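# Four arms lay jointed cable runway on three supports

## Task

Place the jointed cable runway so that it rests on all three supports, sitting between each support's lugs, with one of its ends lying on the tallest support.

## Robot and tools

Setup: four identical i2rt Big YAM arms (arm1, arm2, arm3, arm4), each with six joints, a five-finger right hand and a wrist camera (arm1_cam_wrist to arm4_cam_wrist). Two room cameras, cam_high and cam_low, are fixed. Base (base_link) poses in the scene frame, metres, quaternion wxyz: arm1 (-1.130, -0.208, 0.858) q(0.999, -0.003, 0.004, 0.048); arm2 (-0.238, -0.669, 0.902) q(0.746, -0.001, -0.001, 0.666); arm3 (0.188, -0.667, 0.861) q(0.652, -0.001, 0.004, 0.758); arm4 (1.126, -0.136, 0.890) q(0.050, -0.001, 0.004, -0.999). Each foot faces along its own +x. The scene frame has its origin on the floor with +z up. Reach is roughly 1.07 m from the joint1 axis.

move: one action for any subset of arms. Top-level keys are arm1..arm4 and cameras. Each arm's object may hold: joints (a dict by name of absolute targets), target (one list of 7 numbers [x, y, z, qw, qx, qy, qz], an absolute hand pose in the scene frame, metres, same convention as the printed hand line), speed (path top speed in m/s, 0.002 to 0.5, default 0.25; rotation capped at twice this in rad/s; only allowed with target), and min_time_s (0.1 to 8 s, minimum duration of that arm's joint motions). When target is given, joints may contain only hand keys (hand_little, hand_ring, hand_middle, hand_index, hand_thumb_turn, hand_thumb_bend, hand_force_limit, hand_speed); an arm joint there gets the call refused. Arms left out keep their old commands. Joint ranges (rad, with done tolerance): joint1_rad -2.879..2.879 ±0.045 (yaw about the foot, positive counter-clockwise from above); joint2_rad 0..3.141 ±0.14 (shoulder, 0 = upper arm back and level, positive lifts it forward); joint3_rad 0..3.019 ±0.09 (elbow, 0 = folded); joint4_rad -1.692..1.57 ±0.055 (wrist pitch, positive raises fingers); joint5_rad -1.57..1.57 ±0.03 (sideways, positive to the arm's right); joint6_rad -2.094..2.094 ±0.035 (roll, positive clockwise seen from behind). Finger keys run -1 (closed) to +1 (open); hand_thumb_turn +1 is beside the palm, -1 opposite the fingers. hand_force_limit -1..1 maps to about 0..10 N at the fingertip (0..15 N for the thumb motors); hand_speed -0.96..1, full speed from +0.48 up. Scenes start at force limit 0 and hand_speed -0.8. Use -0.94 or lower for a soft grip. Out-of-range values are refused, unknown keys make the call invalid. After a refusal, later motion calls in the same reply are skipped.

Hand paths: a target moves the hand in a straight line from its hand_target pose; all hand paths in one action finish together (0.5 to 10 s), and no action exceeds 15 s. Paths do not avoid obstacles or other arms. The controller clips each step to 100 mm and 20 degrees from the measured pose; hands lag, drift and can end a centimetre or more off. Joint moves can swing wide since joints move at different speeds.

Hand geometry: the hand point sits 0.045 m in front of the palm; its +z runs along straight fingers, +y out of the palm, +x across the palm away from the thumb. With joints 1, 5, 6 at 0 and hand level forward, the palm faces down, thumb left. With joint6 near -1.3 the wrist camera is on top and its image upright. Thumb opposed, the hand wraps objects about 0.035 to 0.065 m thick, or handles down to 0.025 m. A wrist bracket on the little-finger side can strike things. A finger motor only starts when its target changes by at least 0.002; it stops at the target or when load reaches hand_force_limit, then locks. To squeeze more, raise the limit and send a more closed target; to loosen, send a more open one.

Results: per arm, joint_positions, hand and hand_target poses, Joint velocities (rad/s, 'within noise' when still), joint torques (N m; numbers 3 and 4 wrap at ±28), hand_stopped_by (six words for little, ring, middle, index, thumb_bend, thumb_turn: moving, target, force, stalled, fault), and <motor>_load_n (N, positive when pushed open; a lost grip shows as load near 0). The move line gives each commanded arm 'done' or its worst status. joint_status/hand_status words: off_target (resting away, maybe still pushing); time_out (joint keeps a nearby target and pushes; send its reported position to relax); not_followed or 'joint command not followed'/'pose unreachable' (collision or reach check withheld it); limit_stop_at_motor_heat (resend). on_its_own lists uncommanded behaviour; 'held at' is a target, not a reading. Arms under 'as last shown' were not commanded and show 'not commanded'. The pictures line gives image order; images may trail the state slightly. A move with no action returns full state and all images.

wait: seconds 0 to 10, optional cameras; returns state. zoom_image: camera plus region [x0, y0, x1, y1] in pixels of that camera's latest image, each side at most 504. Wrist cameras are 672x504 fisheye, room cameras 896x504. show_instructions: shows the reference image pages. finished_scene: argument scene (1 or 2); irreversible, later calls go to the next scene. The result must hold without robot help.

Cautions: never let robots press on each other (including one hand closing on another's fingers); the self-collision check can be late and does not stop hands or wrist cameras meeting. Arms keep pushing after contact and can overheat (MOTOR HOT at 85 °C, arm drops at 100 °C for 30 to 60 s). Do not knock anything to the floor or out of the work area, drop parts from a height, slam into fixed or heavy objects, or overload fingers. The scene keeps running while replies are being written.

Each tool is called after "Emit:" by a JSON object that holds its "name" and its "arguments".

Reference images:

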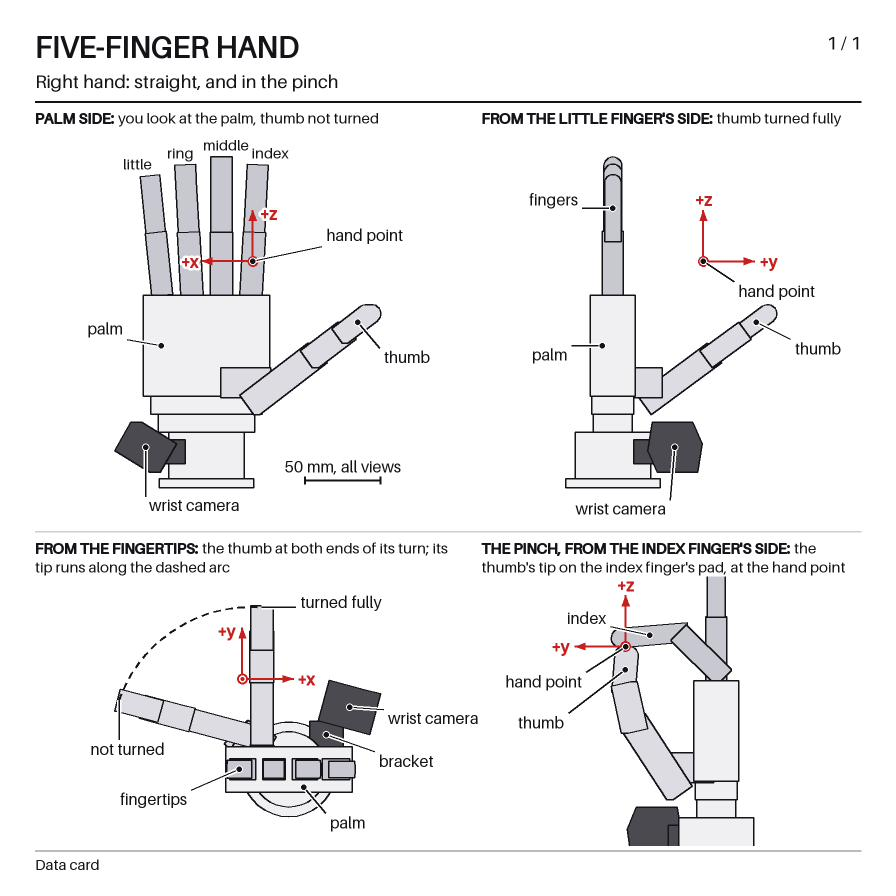

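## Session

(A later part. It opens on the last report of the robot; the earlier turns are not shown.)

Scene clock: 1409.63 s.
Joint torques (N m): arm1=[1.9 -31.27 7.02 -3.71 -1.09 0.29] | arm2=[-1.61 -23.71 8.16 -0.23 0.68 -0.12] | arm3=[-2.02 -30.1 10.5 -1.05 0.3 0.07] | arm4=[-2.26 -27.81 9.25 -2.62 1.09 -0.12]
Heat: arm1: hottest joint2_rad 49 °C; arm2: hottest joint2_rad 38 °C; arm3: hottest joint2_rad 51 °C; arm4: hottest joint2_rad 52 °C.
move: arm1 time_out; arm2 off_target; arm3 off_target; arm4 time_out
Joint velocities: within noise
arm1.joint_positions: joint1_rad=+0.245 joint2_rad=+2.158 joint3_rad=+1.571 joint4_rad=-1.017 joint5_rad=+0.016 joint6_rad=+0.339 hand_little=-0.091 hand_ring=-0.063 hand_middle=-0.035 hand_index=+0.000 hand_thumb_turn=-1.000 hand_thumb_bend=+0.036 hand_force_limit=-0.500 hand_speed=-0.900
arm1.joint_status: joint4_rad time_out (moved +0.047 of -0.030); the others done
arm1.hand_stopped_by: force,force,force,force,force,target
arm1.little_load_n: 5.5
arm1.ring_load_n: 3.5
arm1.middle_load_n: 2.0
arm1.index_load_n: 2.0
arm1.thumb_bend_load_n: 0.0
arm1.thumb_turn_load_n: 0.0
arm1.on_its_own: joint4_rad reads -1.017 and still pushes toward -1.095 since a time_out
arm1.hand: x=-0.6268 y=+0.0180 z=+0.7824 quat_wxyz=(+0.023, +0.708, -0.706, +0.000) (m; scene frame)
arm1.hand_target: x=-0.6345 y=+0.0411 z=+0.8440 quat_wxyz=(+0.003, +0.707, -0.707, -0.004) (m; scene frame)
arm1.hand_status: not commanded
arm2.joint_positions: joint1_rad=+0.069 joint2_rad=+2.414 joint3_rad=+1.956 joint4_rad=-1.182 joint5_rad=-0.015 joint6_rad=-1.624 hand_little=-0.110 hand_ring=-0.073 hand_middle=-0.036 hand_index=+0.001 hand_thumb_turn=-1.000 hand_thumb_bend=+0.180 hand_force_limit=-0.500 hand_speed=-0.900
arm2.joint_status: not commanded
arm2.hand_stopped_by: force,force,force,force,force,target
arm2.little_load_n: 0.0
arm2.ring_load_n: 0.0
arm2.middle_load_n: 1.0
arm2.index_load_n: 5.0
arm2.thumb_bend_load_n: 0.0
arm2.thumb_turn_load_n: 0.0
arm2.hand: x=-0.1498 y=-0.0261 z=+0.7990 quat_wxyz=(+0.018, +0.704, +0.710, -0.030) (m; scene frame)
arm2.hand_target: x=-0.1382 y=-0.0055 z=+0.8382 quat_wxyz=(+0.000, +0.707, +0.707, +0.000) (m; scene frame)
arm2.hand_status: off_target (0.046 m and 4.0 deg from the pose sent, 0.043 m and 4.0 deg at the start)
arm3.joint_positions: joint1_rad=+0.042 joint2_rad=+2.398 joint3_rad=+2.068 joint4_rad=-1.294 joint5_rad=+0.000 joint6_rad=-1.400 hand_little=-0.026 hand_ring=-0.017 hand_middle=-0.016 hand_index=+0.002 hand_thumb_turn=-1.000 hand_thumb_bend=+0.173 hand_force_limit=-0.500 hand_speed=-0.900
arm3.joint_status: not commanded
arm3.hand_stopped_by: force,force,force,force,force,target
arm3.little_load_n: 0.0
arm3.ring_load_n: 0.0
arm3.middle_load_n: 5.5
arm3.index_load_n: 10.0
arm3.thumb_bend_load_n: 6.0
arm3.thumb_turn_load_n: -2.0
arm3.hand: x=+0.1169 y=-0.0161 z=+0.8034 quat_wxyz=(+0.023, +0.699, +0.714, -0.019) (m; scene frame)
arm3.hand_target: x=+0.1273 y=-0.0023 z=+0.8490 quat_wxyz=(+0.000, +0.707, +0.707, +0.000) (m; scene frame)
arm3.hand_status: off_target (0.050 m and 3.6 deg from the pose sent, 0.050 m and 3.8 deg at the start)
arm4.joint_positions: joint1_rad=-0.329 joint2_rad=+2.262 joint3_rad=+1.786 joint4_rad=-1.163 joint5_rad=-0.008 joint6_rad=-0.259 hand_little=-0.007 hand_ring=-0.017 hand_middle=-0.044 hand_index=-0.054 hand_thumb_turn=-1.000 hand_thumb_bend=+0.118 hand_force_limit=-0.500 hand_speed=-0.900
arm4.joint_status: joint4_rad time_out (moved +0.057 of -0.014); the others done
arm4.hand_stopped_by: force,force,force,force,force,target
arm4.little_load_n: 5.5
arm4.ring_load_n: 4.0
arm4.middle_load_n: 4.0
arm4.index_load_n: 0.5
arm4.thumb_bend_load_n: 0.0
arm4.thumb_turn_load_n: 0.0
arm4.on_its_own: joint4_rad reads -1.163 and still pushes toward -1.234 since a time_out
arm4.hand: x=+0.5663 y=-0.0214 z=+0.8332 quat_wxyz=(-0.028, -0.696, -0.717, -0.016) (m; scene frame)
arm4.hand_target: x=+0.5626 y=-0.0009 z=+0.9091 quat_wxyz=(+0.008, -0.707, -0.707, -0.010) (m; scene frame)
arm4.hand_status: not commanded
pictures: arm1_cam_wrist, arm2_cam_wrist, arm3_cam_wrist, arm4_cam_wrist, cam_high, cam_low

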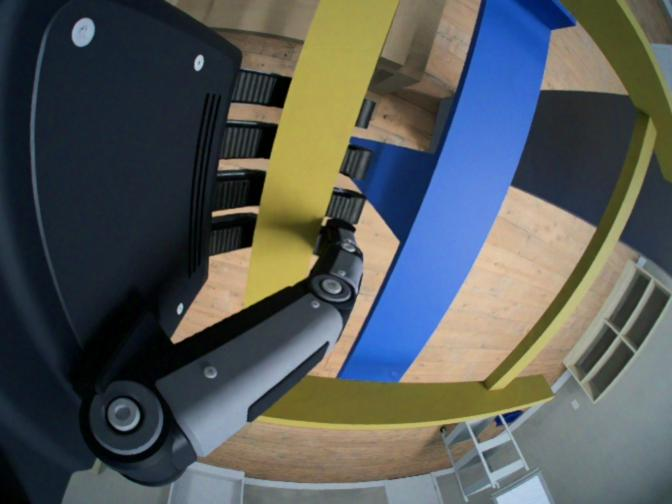

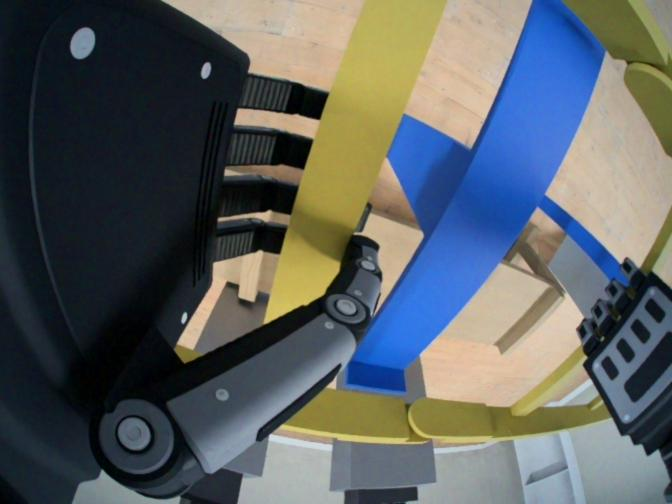

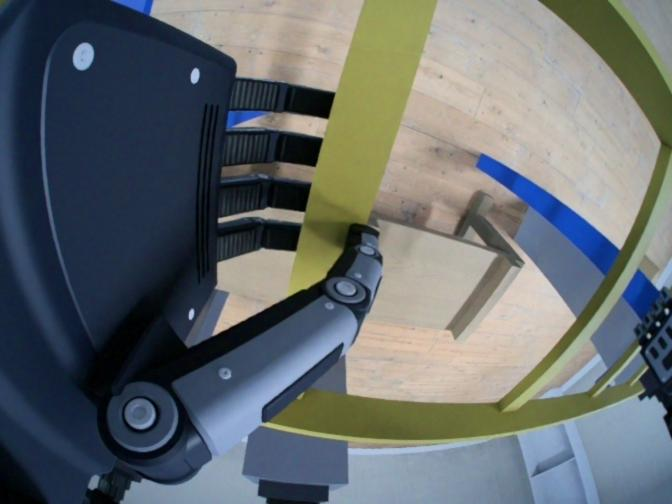

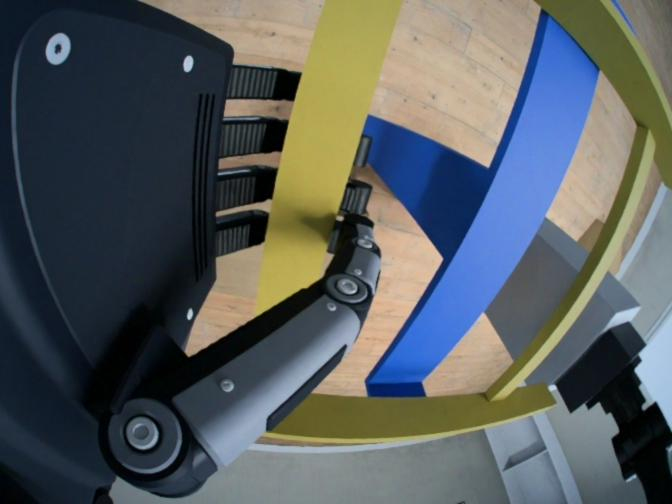

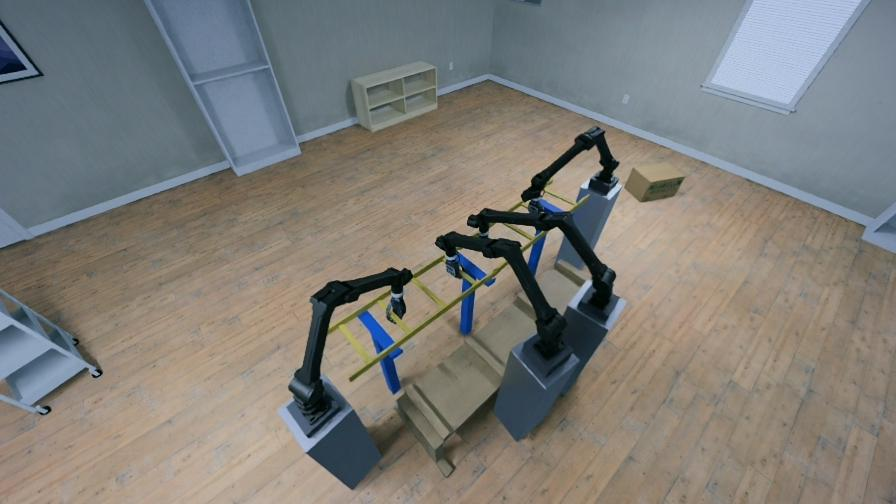

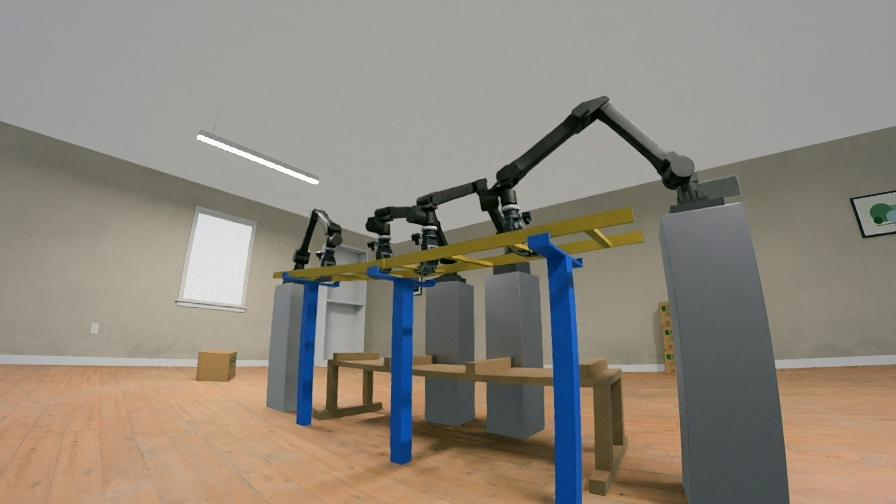

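Emit:
{"name": "move", "arguments": {"arm1": {"joints": {"joint1_rad": 0.318, "joint2_rad": 2.035, "joint6_rad": 0.40}, "min_time_s": 1.2}, "arm2": {"target": [-0.138, 0.010, 0.843, 0, 0.7071, 0.7071, 0], "speed": 0.03}, "arm3": {"target": [0.127, 0.013, 0.853, 0, 0.7071, 0.7071, 0], "speed": 0.03}, "arm4": {"joints": {"joint1_rad": -0.388, "joint2_rad": 2.142, "joint6_rad": -0.27}, "min_time_s": 1.2}, "cameras": ["arm1_cam_wrist", "arm2_cam_wrist", "arm4_cam_wrist", "cam_low"]}}

Emit:
{"name": "zoom_image", "arguments": {"camera": "cam_low", "region": [480, 170, 660, 290]}}

Scene clock: 1463.10 s.
Joint torques (N m): arm1=[3.9 -33.61 7.02 -3.97 -1.35 0.32] | arm2=[-1.55 -23.36 10.69 -1.89 0.82 -0.06] | arm3=[-1.9 -29.57 14.89 -2.33 0.32 0.05] | arm4=[-4.31 -28.22 9.26 -2.82 1.26 -0.22]
Heat: arm1: hottest joint2_rad 45 °C; arm2: hottest joint2_rad 41 °C; arm3: hottest joint2_rad 51 °C; arm4: hottest joint2_rad 52 °C.
move: arm1 time_out; arm2 off_target; arm3 off_target; arm4 time_out
Joint velocities: within noise
arm1.joint_positions: joint1_rad=+0.265 joint2_rad=+2.158 joint3_rad=+1.571 joint4_rad=-1.009 joint5_rad=+0.024 joint6_rad=+0.363 hand_little=-0.091 hand_ring=-0.063 hand_middle=-0.035 hand_index=+0.000 hand_thumb_turn=-1.000 hand_thumb_bend=+0.036 hand_force_limit=-0.500 hand_speed=-0.900
arm1.joint_status: joint1_rad time_out (moved +0.020 of +0.073); joint6_rad time_out (moved +0.024 of +0.061); the others done
arm1.hand_stopped_by: force,force,force,force,force,target
arm1.little_load_n: 5.5
arm1.ring_load_n: 3.5
arm1.middle_load_n: 2.5
arm1.index_load_n: 2.0
arm1.thumb_bend_load_n: 0.0
arm1.thumb_turn_load_n: 0.0
arm1.on_its_own: joint1_rad reads +0.265 and still pushes toward +0.318 since a time_out; joint4_rad reads -1.009 and still pushes toward -1.095 since a time_out; joint5_rad reads +0.024 and still pushes toward -0.008 since a time_out; joint6_rad reads +0.363 and still pushes toward +0.400 since a time_out
arm1.hand: x=-0.6283 y=+0.0290 z=+0.7815 quat_wxyz=(+0.021, +0.706, -0.708, +0.005) (m; scene frame)
arm1.hand_target: x=-0.6418 y=+0.0641 z=+0.8547 quat_wxyz=(-0.006, +0.712, -0.702, -0.001) (m; scene frame)
arm1.hand_status: not commanded
arm2.joint_positions: joint1_rad=+0.069 joint2_rad=+2.443 joint3_rad=+1.993 joint4_rad=-1.191 joint5_rad=-0.019 joint6_rad=-1.625 hand_little=-0.110 hand_ring=-0.073 hand_middle=-0.036 hand_index=+0.001 hand_thumb_turn=-1.000 hand_thumb_bend=+0.180 hand_force_limit=-0.500 hand_speed=-0.900
arm2.joint_status: not commanded
arm2.hand_stopped_by: force,force,force,force,force,target
arm2.little_load_n: 0.5
arm2.ring_load_n: 0.5
arm2.middle_load_n: 1.5
arm2.index_load_n: 4.5
arm2.thumb_bend_load_n: 0.0
arm2.thumb_turn_load_n: 0.0
arm2.hand: x=-0.1503 y=-0.0193 z=+0.7918 quat_wxyz=(+0.017, +0.704, +0.710, -0.031) (m; scene frame)
arm2.hand_target: x=-0.1382 y=+0.0072 z=+0.8431 quat_wxyz=(+0.000, +0.707, +0.707, +0.001) (m; scene frame)
arm2.hand_status: off_target (0.060 m and 4.1 deg from the pose sent, 0.058 m and 4.0 deg at the start)
arm3.joint_positions: joint1_rad=+0.041 joint2_rad=+2.425 joint3_rad=+2.098 joint4_rad=-1.298 joint5_rad=+0.000 joint6_rad=-1.404 hand_little=-0.026 hand_ring=-0.017 hand_middle=-0.016 hand_index=+0.002 hand_thumb_turn=-1.000 hand_thumb_bend=+0.173 hand_force_limit=-0.500 hand_speed=-0.900
arm3.joint_status: not commanded
arm3.hand_stopped_by: force,force,force,force,force,target
arm3.little_load_n: 0.0
arm3.ring_load_n: 0.5
arm3.middle_load_n: 6.5
arm3.index_load_n: 11.0
arm3.thumb_bend_load_n: 5.5
arm3.thumb_turn_load_n: -1.5
arm3.hand: x=+0.1163 y=-0.0109 z=+0.7955 quat_wxyz=(+0.024, +0.698, +0.715, -0.020) (m; scene frame)
arm3.hand_target: x=+0.1276 y=+0.0102 z=+0.8520 quat_wxyz=(-0.001, +0.707, +0.707, +0.001) (m; scene frame)
arm3.hand_status: off_target (0.063 m and 3.8 deg from the pose sent, 0.058 m and 3.6 deg at the start)
arm4.joint_positions: joint1_rad=-0.337 joint2_rad=+2.264 joint3_rad=+1.786 joint4_rad=-1.157 joint5_rad=-0.013 joint6_rad=-0.265 hand_little=-0.007 hand_ring=-0.017 hand_middle=-0.044 hand_index=-0.054 hand_thumb_turn=-1.000 hand_thumb_bend=+0.118 hand_force_limit=-0.500 hand_speed=-0.900
arm4.joint_status: joint1_rad time_out (moved -0.008 of -0.059); the others done
arm4.hand_stopped_by: force,force,force,force,force,target
arm4.little_load_n: 6.0
arm4.ring_load_n: 4.5
arm4.middle_load_n: 4.0
arm4.index_load_n: 0.5
arm4.thumb_bend_load_n: 0.0
arm4.thumb_turn_load_n: 0.0
arm4.on_its_own: joint1_rad reads -0.337 and still pushes toward -0.388 since a time_out; joint4_rad reads -1.157 and still pushes toward -1.234 since a time_out; joint5_rad reads -0.013 and still pushes toward +0.018 since a time_out
arm4.hand: x=+0.5661 y=-0.0174 z=+0.8320 quat_wxyz=(-0.027, -0.697, -0.717, -0.013) (m; scene frame)
arm4.hand_target: x=+0.5674 y=+0.0186 z=+0.9117 quat_wxyz=(+0.010, -0.713, -0.701, -0.009) (m; scene frame)
arm4.hand_status: not commanded
pictures: arm1_cam_wrist, arm2_cam_wrist, arm4_cam_wrist, cam_low

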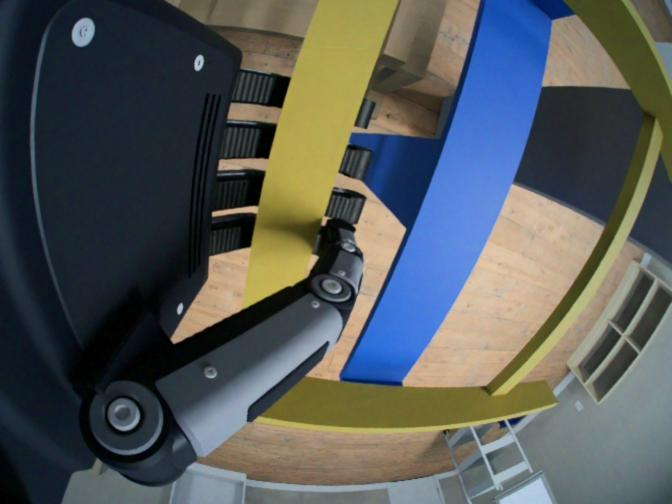

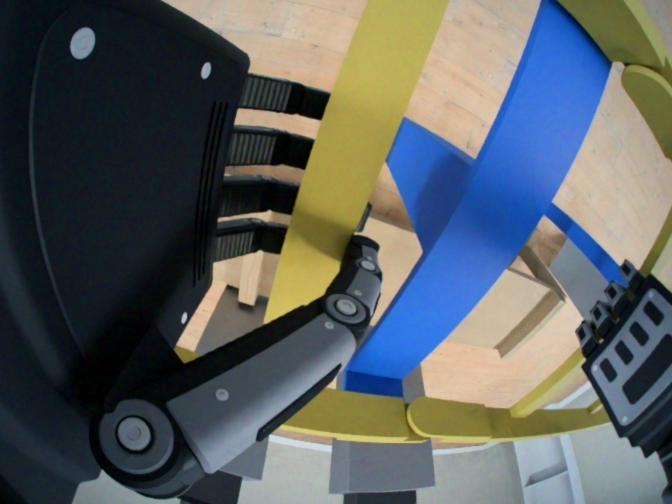

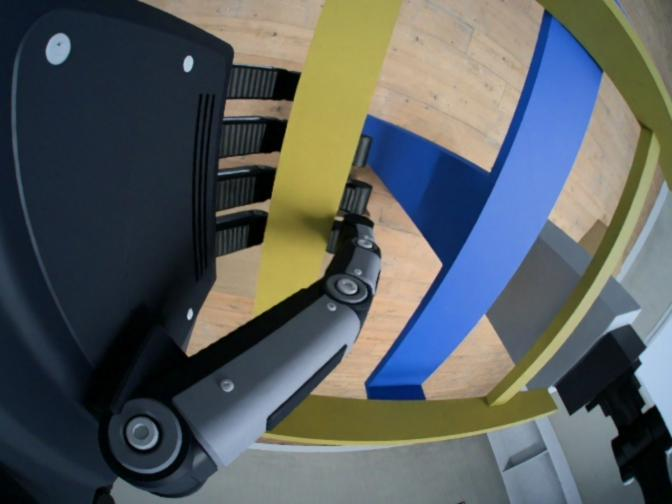

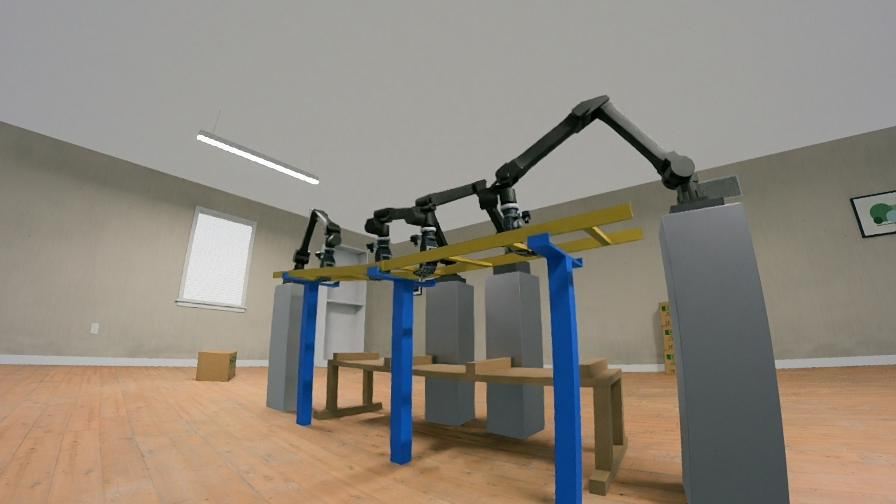

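Scaled by 2.800.

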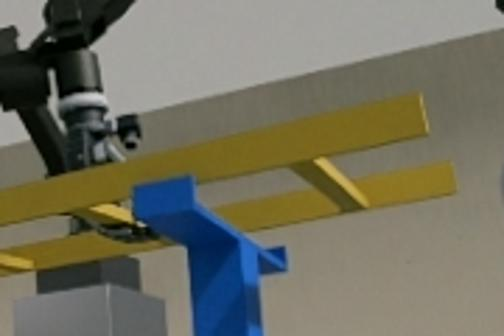

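Emit:
{"name": "move", "arguments": {"cameras": ["arm1_cam_wrist","arm4_cam_wrist","cam_low"]}}

Scene clock: 1493.00 s.
Joint torques (N m): arm1=[4.01 -33.2 7.08 -3.9 -1.36 0.31] | arm2=[-1.61 -23.53 10.73 -1.78 0.84 -0.04] | arm3=[-2.02 -29.39 14.82 -2.24 0.3 0.05] | arm4=[-4.31 -28.28 9.28 -2.84 1.26 -0.22]
Heat: arm1: hottest joint2_rad 46 °C; arm2: hottest joint3_rad 42 °C; arm3: hottest joint2_rad 48 °C; arm4: hottest joint2_rad 61 °C.
Joint velocities: within noise
arm1.joint_positions: joint1_rad=+0.265 joint2_rad=+2.158 joint3_rad=+1.571 joint4_rad=-1.009 joint5_rad=+0.024 joint6_rad=+0.363 hand_little=-0.091 hand_ring=-0.063 hand_middle=-0.035 hand_index=+0.000 hand_thumb_turn=-1.000 hand_thumb_bend=+0.036 hand_force_limit=-0.500 hand_speed=-0.900
arm1.joint_status: joint1_rad time_out (moved +0.020 of +0.073); joint6_rad time_out (moved +0.024 of +0.061); the others done
arm1.hand_stopped_by: force,force,force,force,force,target
arm1.little_load_n: 5.5
arm1.ring_load_n: 4.0
arm1.middle_load_n: 2.5
arm1.index_load_n: 2.0
arm1.thumb_bend_load_n: 0.0
arm1.thumb_turn_load_n: 0.0
arm1.on_its_own: joint1_rad reads +0.265 and still pushes toward +0.318 since a time_out; joint4_rad reads -1.009 and still pushes toward -1.095 since a time_out; joint5_rad reads +0.024 and still pushes toward -0.008 since a time_out; joint6_rad reads +0.363 and still pushes toward +0.400 since a time_out
arm1.hand: x=-0.6283 y=+0.0290 z=+0.7815 quat_wxyz=(+0.021, +0.706, -0.708, +0.005) (m; scene frame)
arm1.hand_target: x=-0.6418 y=+0.0641 z=+0.8547 quat_wxyz=(-0.006, +0.712, -0.702, -0.001) (m; scene frame)
arm1.hand_status: not commanded
arm2.joint_positions: joint1_rad=+0.069 joint2_rad=+2.443 joint3_rad=+1.993 joint4_rad=-1.191 joint5_rad=-0.019 joint6_rad=-1.625 hand_little=-0.110 hand_ring=-0.073 hand_middle=-0.036 hand_index=+0.001 hand_thumb_turn=-1.000 hand_thumb_bend=+0.180 hand_force_limit=-0.500 hand_speed=-0.900
arm2.joint_status: not commanded
arm2.hand_stopped_by: force,force,force,force,force,target
arm2.little_load_n: 0.0
arm2.ring_load_n: 0.5
arm2.middle_load_n: 1.0
arm2.index_load_n: 4.5
arm2.thumb_bend_load_n: 0.0
arm2.thumb_turn_load_n: 0.0
arm2.hand: x=-0.1503 y=-0.0193 z=+0.7918 quat_wxyz=(+0.017, +0.704, +0.710, -0.031) (m; scene frame)
arm2.hand_target: x=-0.1382 y=+0.0072 z=+0.8431 quat_wxyz=(+0.000, +0.707, +0.707, +0.001) (m; scene frame)
arm2.hand_status: off_target (0.060 m and 4.1 deg from the pose sent, 0.058 m and 4.0 deg at the start)
arm3.joint_positions: joint1_rad=+0.041 joint2_rad=+2.425 joint3_rad=+2.098 joint4_rad=-1.298 joint5_rad=+0.000 joint6_rad=-1.404 hand_little=-0.026 hand_ring=-0.017 hand_middle=-0.016 hand_index=+0.002 hand_thumb_turn=-1.000 hand_thumb_bend=+0.173 hand_force_limit=-0.500 hand_speed=-0.900
arm3.joint_status: not commanded
arm3.hand_stopped_by: force,force,force,force,force,target
arm3.little_load_n: 0.0
arm3.ring_load_n: 0.0
arm3.middle_load_n: 7.0
arm3.index_load_n: 10.5
arm3.thumb_bend_load_n: 5.5
arm3.thumb_turn_load_n: -2.0
arm3.hand: x=+0.1163 y=-0.0109 z=+0.7955 quat_wxyz=(+0.024, +0.698, +0.715, -0.020) (m; scene frame)
arm3.hand_target: x=+0.1276 y=+0.0102 z=+0.8520 quat_wxyz=(-0.001, +0.707, +0.707, +0.001) (m; scene frame)
arm3.hand_status: off_target (0.063 m and 3.8 deg from the pose sent, 0.058 m and 3.6 deg at the start)
arm4.joint_positions: joint1_rad=-0.337 joint2_rad=+2.264 joint3_rad=+1.786 joint4_rad=-1.157 joint5_rad=-0.013 joint6_rad=-0.265 hand_little=-0.007 hand_ring=-0.017 hand_middle=-0.044 hand_index=-0.054 hand_thumb_turn=-1.000 hand_thumb_bend=+0.118 hand_force_limit=-0.500 hand_speed=-0.900
arm4.joint_status: joint1_rad time_out (moved -0.008 of -0.059); the others done
arm4.hand_stopped_by: force,force,force,force,force,target
arm4.little_load_n: 6.0
arm4.ring_load_n: 4.5
arm4.middle_load_n: 4.0
arm4.index_load_n: 0.5
arm4.thumb_bend_load_n: 0.0
arm4.thumb_turn_load_n: 0.0
arm4.on_its_own: joint1_rad reads -0.337 and still pushes toward -0.388 since a time_out; joint4_rad reads -1.157 and still pushes toward -1.234 since a time_out; joint5_rad reads -0.013 and still pushes toward +0.018 since a time_out
arm4.hand: x=+0.5661 y=-0.0174 z=+0.8320 quat_wxyz=(-0.027, -0.697, -0.717, -0.013) (m; scene frame)
arm4.hand_target: x=+0.5674 y=+0.0186 z=+0.9117 quat_wxyz=(+0.010, -0.713, -0.701, -0.009) (m; scene frame)
arm4.hand_status: not commanded
pictures: arm1_cam_wrist, arm4_cam_wrist, cam_low

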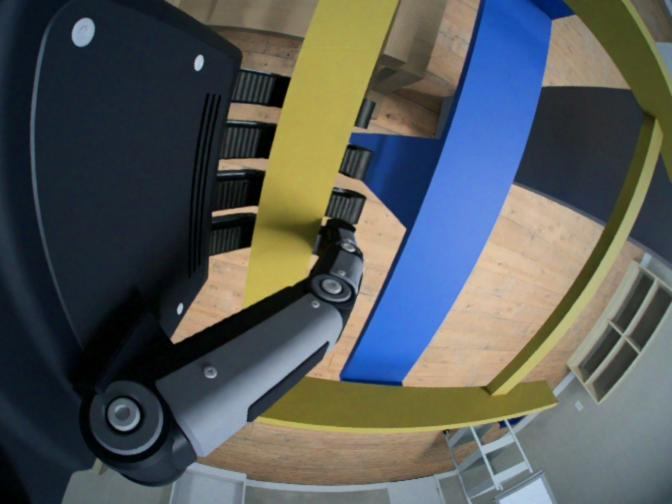

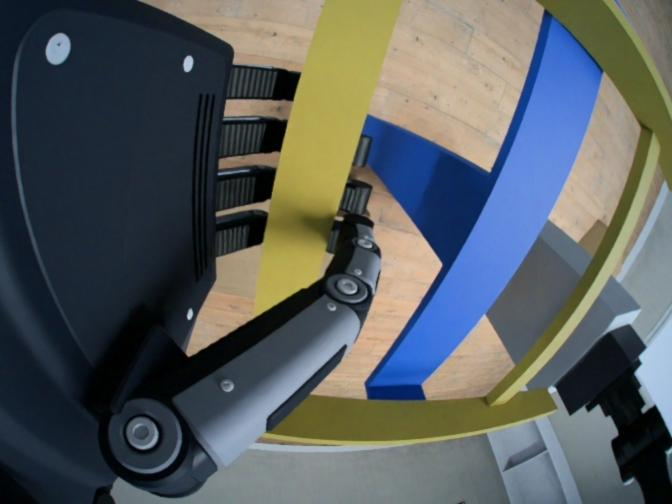

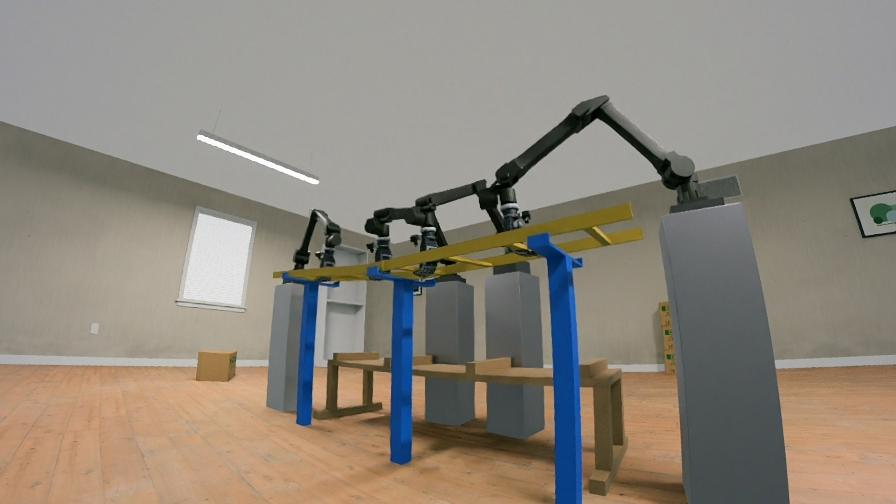

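Emit:
{"name": "zoom_image", "arguments": {"camera": "cam_low", "region": [480, 190, 660, 290]}}

Emit:
{"name": "zoom_image", "arguments": {"camera": "cam_low", "region": [260, 230, 450, 330]}}

Emit:
{"name": "zoom_image", "arguments": {"camera": "arm1_cam_wrist", "region": [240, 340, 440, 450]}}

Emit:
{"name": "zoom_image", "arguments": {"camera": "arm4_cam_wrist", "region": [260, 350, 460, 460]}}

Scaled by 2.800.

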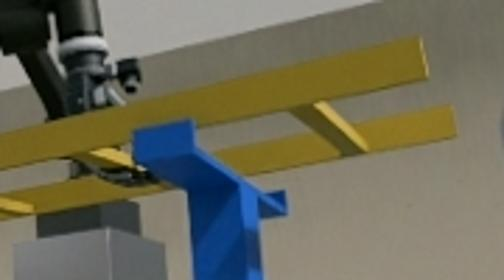

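Scaled by 2.653.

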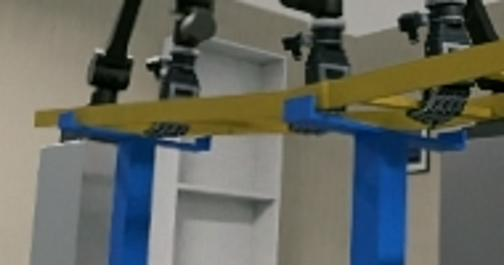

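Scaled by 2.520 from the camera's 672x504 image, which has a finer 960x720 frame.

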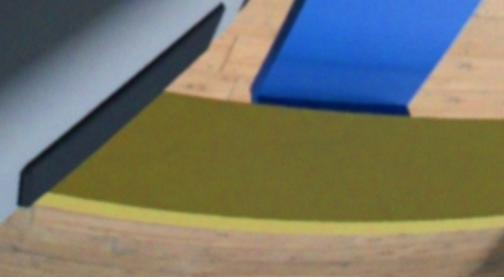

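Scaled by 2.520 from the camera's 672x504 image, which has a finer 960x720 frame.

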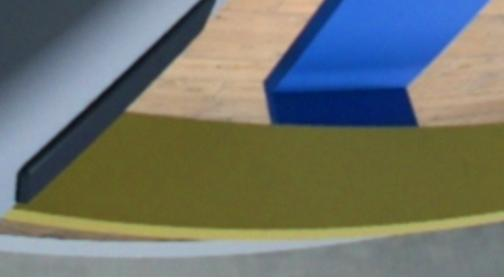

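Emit:
{"name": "move", "arguments": {"arm1": {"joints":{"joint1_rad":0.34,"joint2_rad":2.045,"joint3_rad":1.579,"joint4_rad":-1.055,"joint5_rad":-0.034,"joint6_rad":0.42},"min_time_s":2}, "arm2": {"target":[-0.138,0.008,0.838,-0.0247,0.7067,0.7067,0.0247],"speed":0.03}, "arm3": {"target":[0.127,0.011,0.847,-0.0247,0.7067,0.7067,0.0247],"speed":0.03}, "arm4": {"joints":{"joint1_rad":-0.408,"joint2_rad":2.152,"joint3_rad":1.807,"joint4_rad":-1.172,"joint5_rad":0.02,"joint6_rad":-0.29},"min_time_s":2}, "cameras": ["arm1_cam_wrist","arm2_cam_wrist","arm3_cam_wrist","arm4_cam_wrist","cam_low","cam_high"]}}

Scene clock: 1552.00 s.
Joint torques (N m): arm1=[4.6 -32.21 7.42 -3.18 -1.49 0.44] | arm2=[-1.14 -26.58 5.65 -0.23 0.75 0.08] | arm3=[-1.79 -33.32 8.42 -0.99 0.4 0.06] | arm4=[-5.13 -27.75 9.88 -1.69 1.01 -0.36]
Heat: arm1: hottest joint2_rad 47 °C; arm2: hottest joint3_rad 44 °C; arm3: hottest joint2_rad 47 °C; arm4: hottest joint2_rad 63 °C.
move: arm1 time_out; arm2 off_target; arm3 off_target; arm4 time_out
Joint velocities: within noise
arm1.joint_positions: joint1_rad=+0.275 joint2_rad=+2.158 joint3_rad=+1.566 joint4_rad=-0.985 joint5_rad=+0.001 joint6_rad=+0.372 hand_little=-0.091 hand_ring=-0.063 hand_middle=-0.036 hand_index=+0.000 hand_thumb_turn=-1.000 hand_thumb_bend=+0.036 hand_force_limit=-0.500 hand_speed=-0.900
arm1.joint_status: joint1_rad time_out (moved +0.010 of +0.075); joint4_rad time_out (moved +0.025 of -0.046); joint5_rad time_out (moved -0.023 of -0.058); joint6_rad time_out (moved +0.009 of +0.057); the others done
arm1.hand_stopped_by: force,force,force,force,force,target
arm1.little_load_n: 9.5
arm1.ring_load_n: 4.5
arm1.middle_load_n: 0.5
arm1.index_load_n: 0.0
arm1.thumb_bend_load_n: 0.0
arm1.thumb_turn_load_n: 0.0
arm1.on_its_own: joint1_rad reads +0.275 and still pushes toward +0.340 since a time_out; joint4_rad reads -0.985 and still pushes toward -1.055 since a time_out; joint5_rad reads +0.001 and still pushes toward -0.034 since a time_out; joint6_rad reads +0.372 and still pushes toward +0.420 since a time_out
arm1.hand: x=-0.6279 y=+0.0401 z=+0.7800 quat_wxyz=(+0.007, +0.706, -0.708, -0.001) (m; scene frame)
arm1.hand_target: x=-0.6407 y=+0.0842 z=+0.8495 quat_wxyz=(-0.025, +0.712, -0.701, -0.008) (m; scene frame)
arm1.hand_status: not commanded
arm2.joint_positions: joint1_rad=+0.069 joint2_rad=+2.438 joint3_rad=+1.953 joint4_rad=-1.097 joint5_rad=-0.022 joint6_rad=-1.639 hand_little=-0.110 hand_ring=-0.073 hand_middle=-0.036 hand_index=+0.000 hand_thumb_turn=-1.000 hand_thumb_bend=+0.180 hand_force_limit=-0.500 hand_speed=-0.900
arm2.joint_status: not commanded
arm2.hand_stopped_by: force,force,force,force,force,target
arm2.little_load_n: 5.0
arm2.ring_load_n: 2.0
arm2.middle_load_n: 0.0
arm2.index_load_n: 0.5
arm2.thumb_bend_load_n: 0.0
arm2.thumb_turn_load_n: 0.0
arm2.hand: x=-0.1498 y=-0.0096 z=+0.7791 quat_wxyz=(-0.004, +0.699, +0.715, -0.010) (m; scene frame)
arm2.hand_target: x=-0.1380 y=+0.0065 z=+0.8360 quat_wxyz=(-0.024, +0.707, +0.706, +0.024) (m; scene frame)
arm2.hand_status: off_target (0.063 m and 4.9 deg from the pose sent, 0.055 m and 8.0 deg at the start)
arm3.joint_positions: joint1_rad=+0.041 joint2_rad=+2.415 joint3_rad=+2.051 joint4_rad=-1.200 joint5_rad=+0.009 joint6_rad=-1.404 hand_little=-0.026 hand_ring=-0.016 hand_middle=-0.016 hand_index=+0.001 hand_thumb_turn=-1.000 hand_thumb_bend=+0.173 hand_force_limit=-0.500 hand_speed=-0.900
arm3.joint_status: not commanded
arm3.hand_stopped_by: force,force,force,force,force,target
arm3.little_load_n: 4.5
arm3.ring_load_n: 6.5
arm3.middle_load_n: 8.5
arm3.index_load_n: 7.5
arm3.thumb_bend_load_n: 5.0
arm3.thumb_turn_load_n: -4.5
arm3.hand: x=+0.1162 y=-0.0012 z=+0.7832 quat_wxyz=(+0.001, +0.698, +0.716, +0.002) (m; scene frame)
arm3.hand_target: x=+0.1272 y=+0.0099 z=+0.8442 quat_wxyz=(-0.024, +0.707, +0.707, +0.025) (m; scene frame)
arm3.hand_status: off_target (0.066 m and 4.2 deg from the pose sent, 0.057 m and 7.7 deg at the start)
arm4.joint_positions: joint1_rad=-0.348 joint2_rad=+2.267 joint3_rad=+1.776 joint4_rad=-1.124 joint5_rad=-0.005 joint6_rad=-0.273 hand_little=-0.007 hand_ring=-0.017 hand_middle=-0.044 hand_index=-0.054 hand_thumb_turn=-1.000 hand_thumb_bend=+0.118 hand_force_limit=-0.500 hand_speed=-0.900
arm4.joint_status: joint1_rad time_out (moved -0.011 of -0.071); the others done
arm4.hand_stopped_by: force,force,force,force,force,target
arm4.little_load_n: 0.0
arm4.ring_load_n: 0.5
arm4.middle_load_n: 4.0
arm4.index_load_n: 6.5
arm4.thumb_bend_load_n: 0.0
arm4.thumb_turn_load_n: 0.0
arm4.on_its_own: joint1_rad reads -0.348 and still pushes toward -0.408 since a time_out
arm4.hand: x=+0.5645 y=-0.0083 z=+0.8246 quat_wxyz=(-0.017, -0.698, -0.716, -0.011) (m; scene frame)
arm4.hand_target: x=+0.5575 y=+0.0359 z=+0.9016 quat_wxyz=(+0.032, -0.713, -0.700, +0.002) (m; scene frame)
arm4.hand_status: not commanded
pictures: arm1_cam_wrist, arm2_cam_wrist, arm3_cam_wrist, arm4_cam_wrist, cam_high, cam_low

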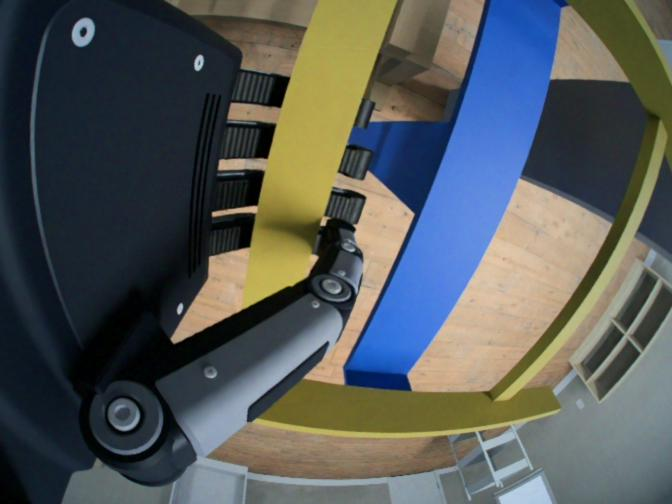

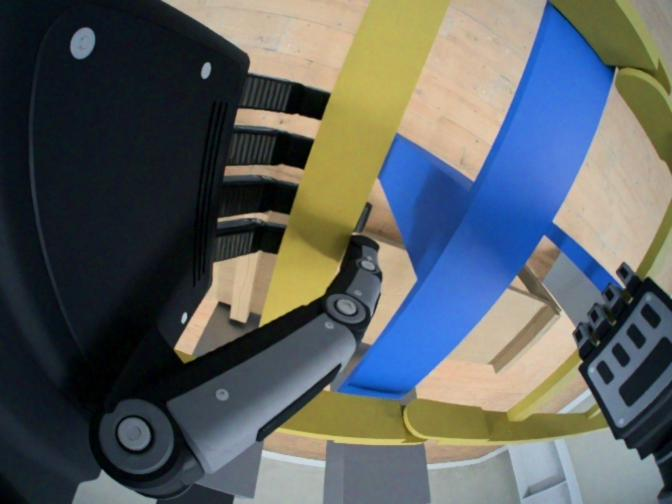

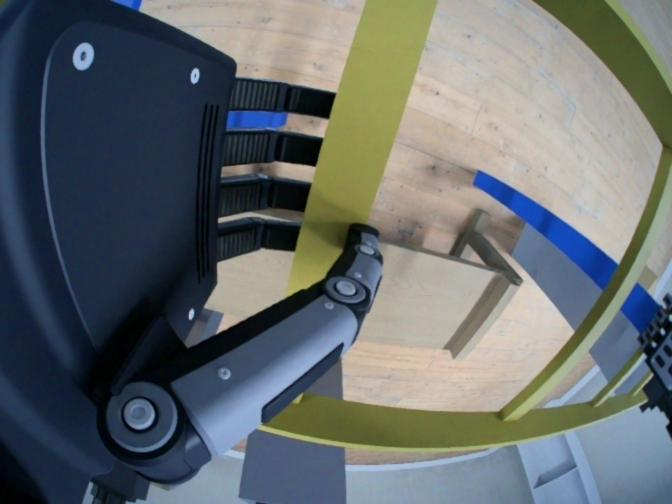

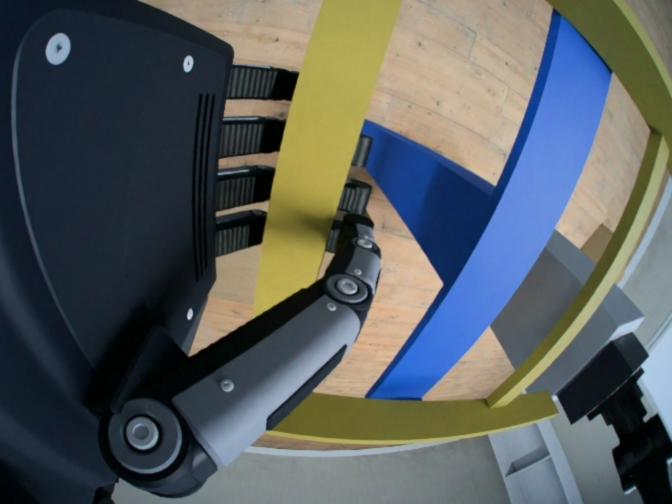

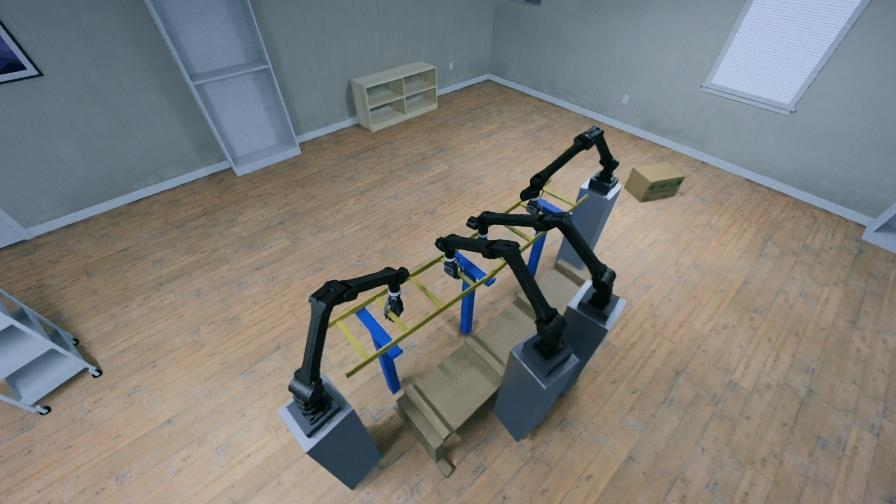

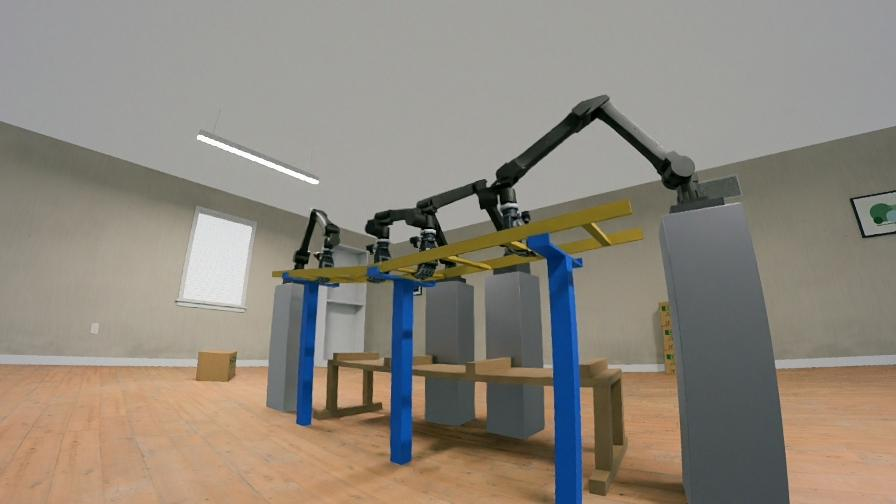

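Emit:
{"name": "zoom_image", "arguments": {"camera": "cam_low", "region": [500, 210, 620, 280]}}

Emit:
{"name": "zoom_image", "arguments": {"camera": "cam_low", "region": [260, 250, 350, 300]}}

Emit:
{"name": "zoom_image", "arguments": {"camera": "cam_low", "region": [350, 240, 450, 300]}}

Emit:
{"name": "zoom_image", "arguments": {"camera": "arm2_cam_wrist", "region": [300, 340, 450, 450]}}

Emit:
{"name": "zoom_image", "arguments": {"camera": "arm2_cam_wrist", "region": [500, 0, 672, 140]}}

Scaled by 4.200.

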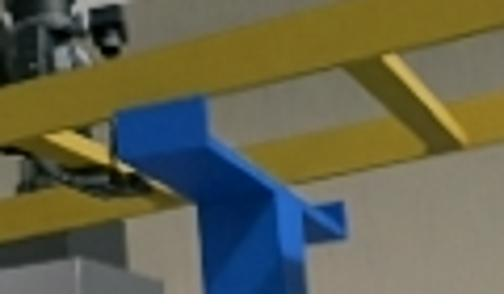

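Scaled by 5.600.

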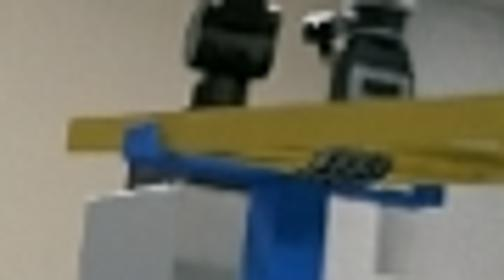

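Scaled by 5.040.

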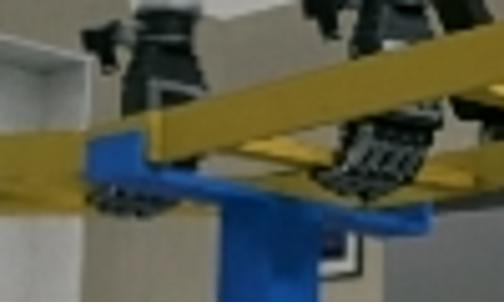

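Scaled by 3.360 from the camera's 672x504 image, which has a finer 960x720 frame.

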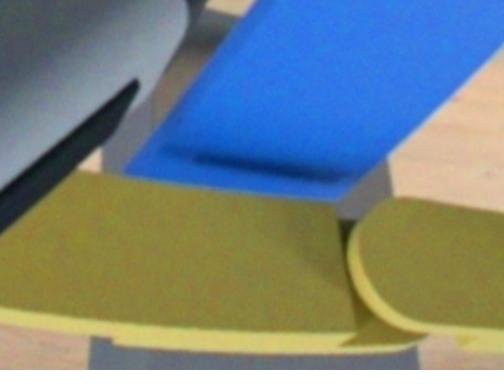

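Scaled by 2.930 from the camera's 672x504 image, which has a finer 960x720 frame.

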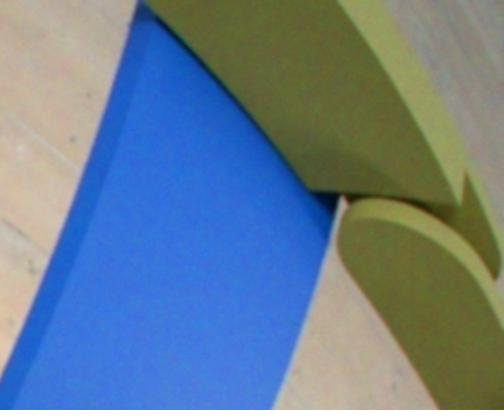

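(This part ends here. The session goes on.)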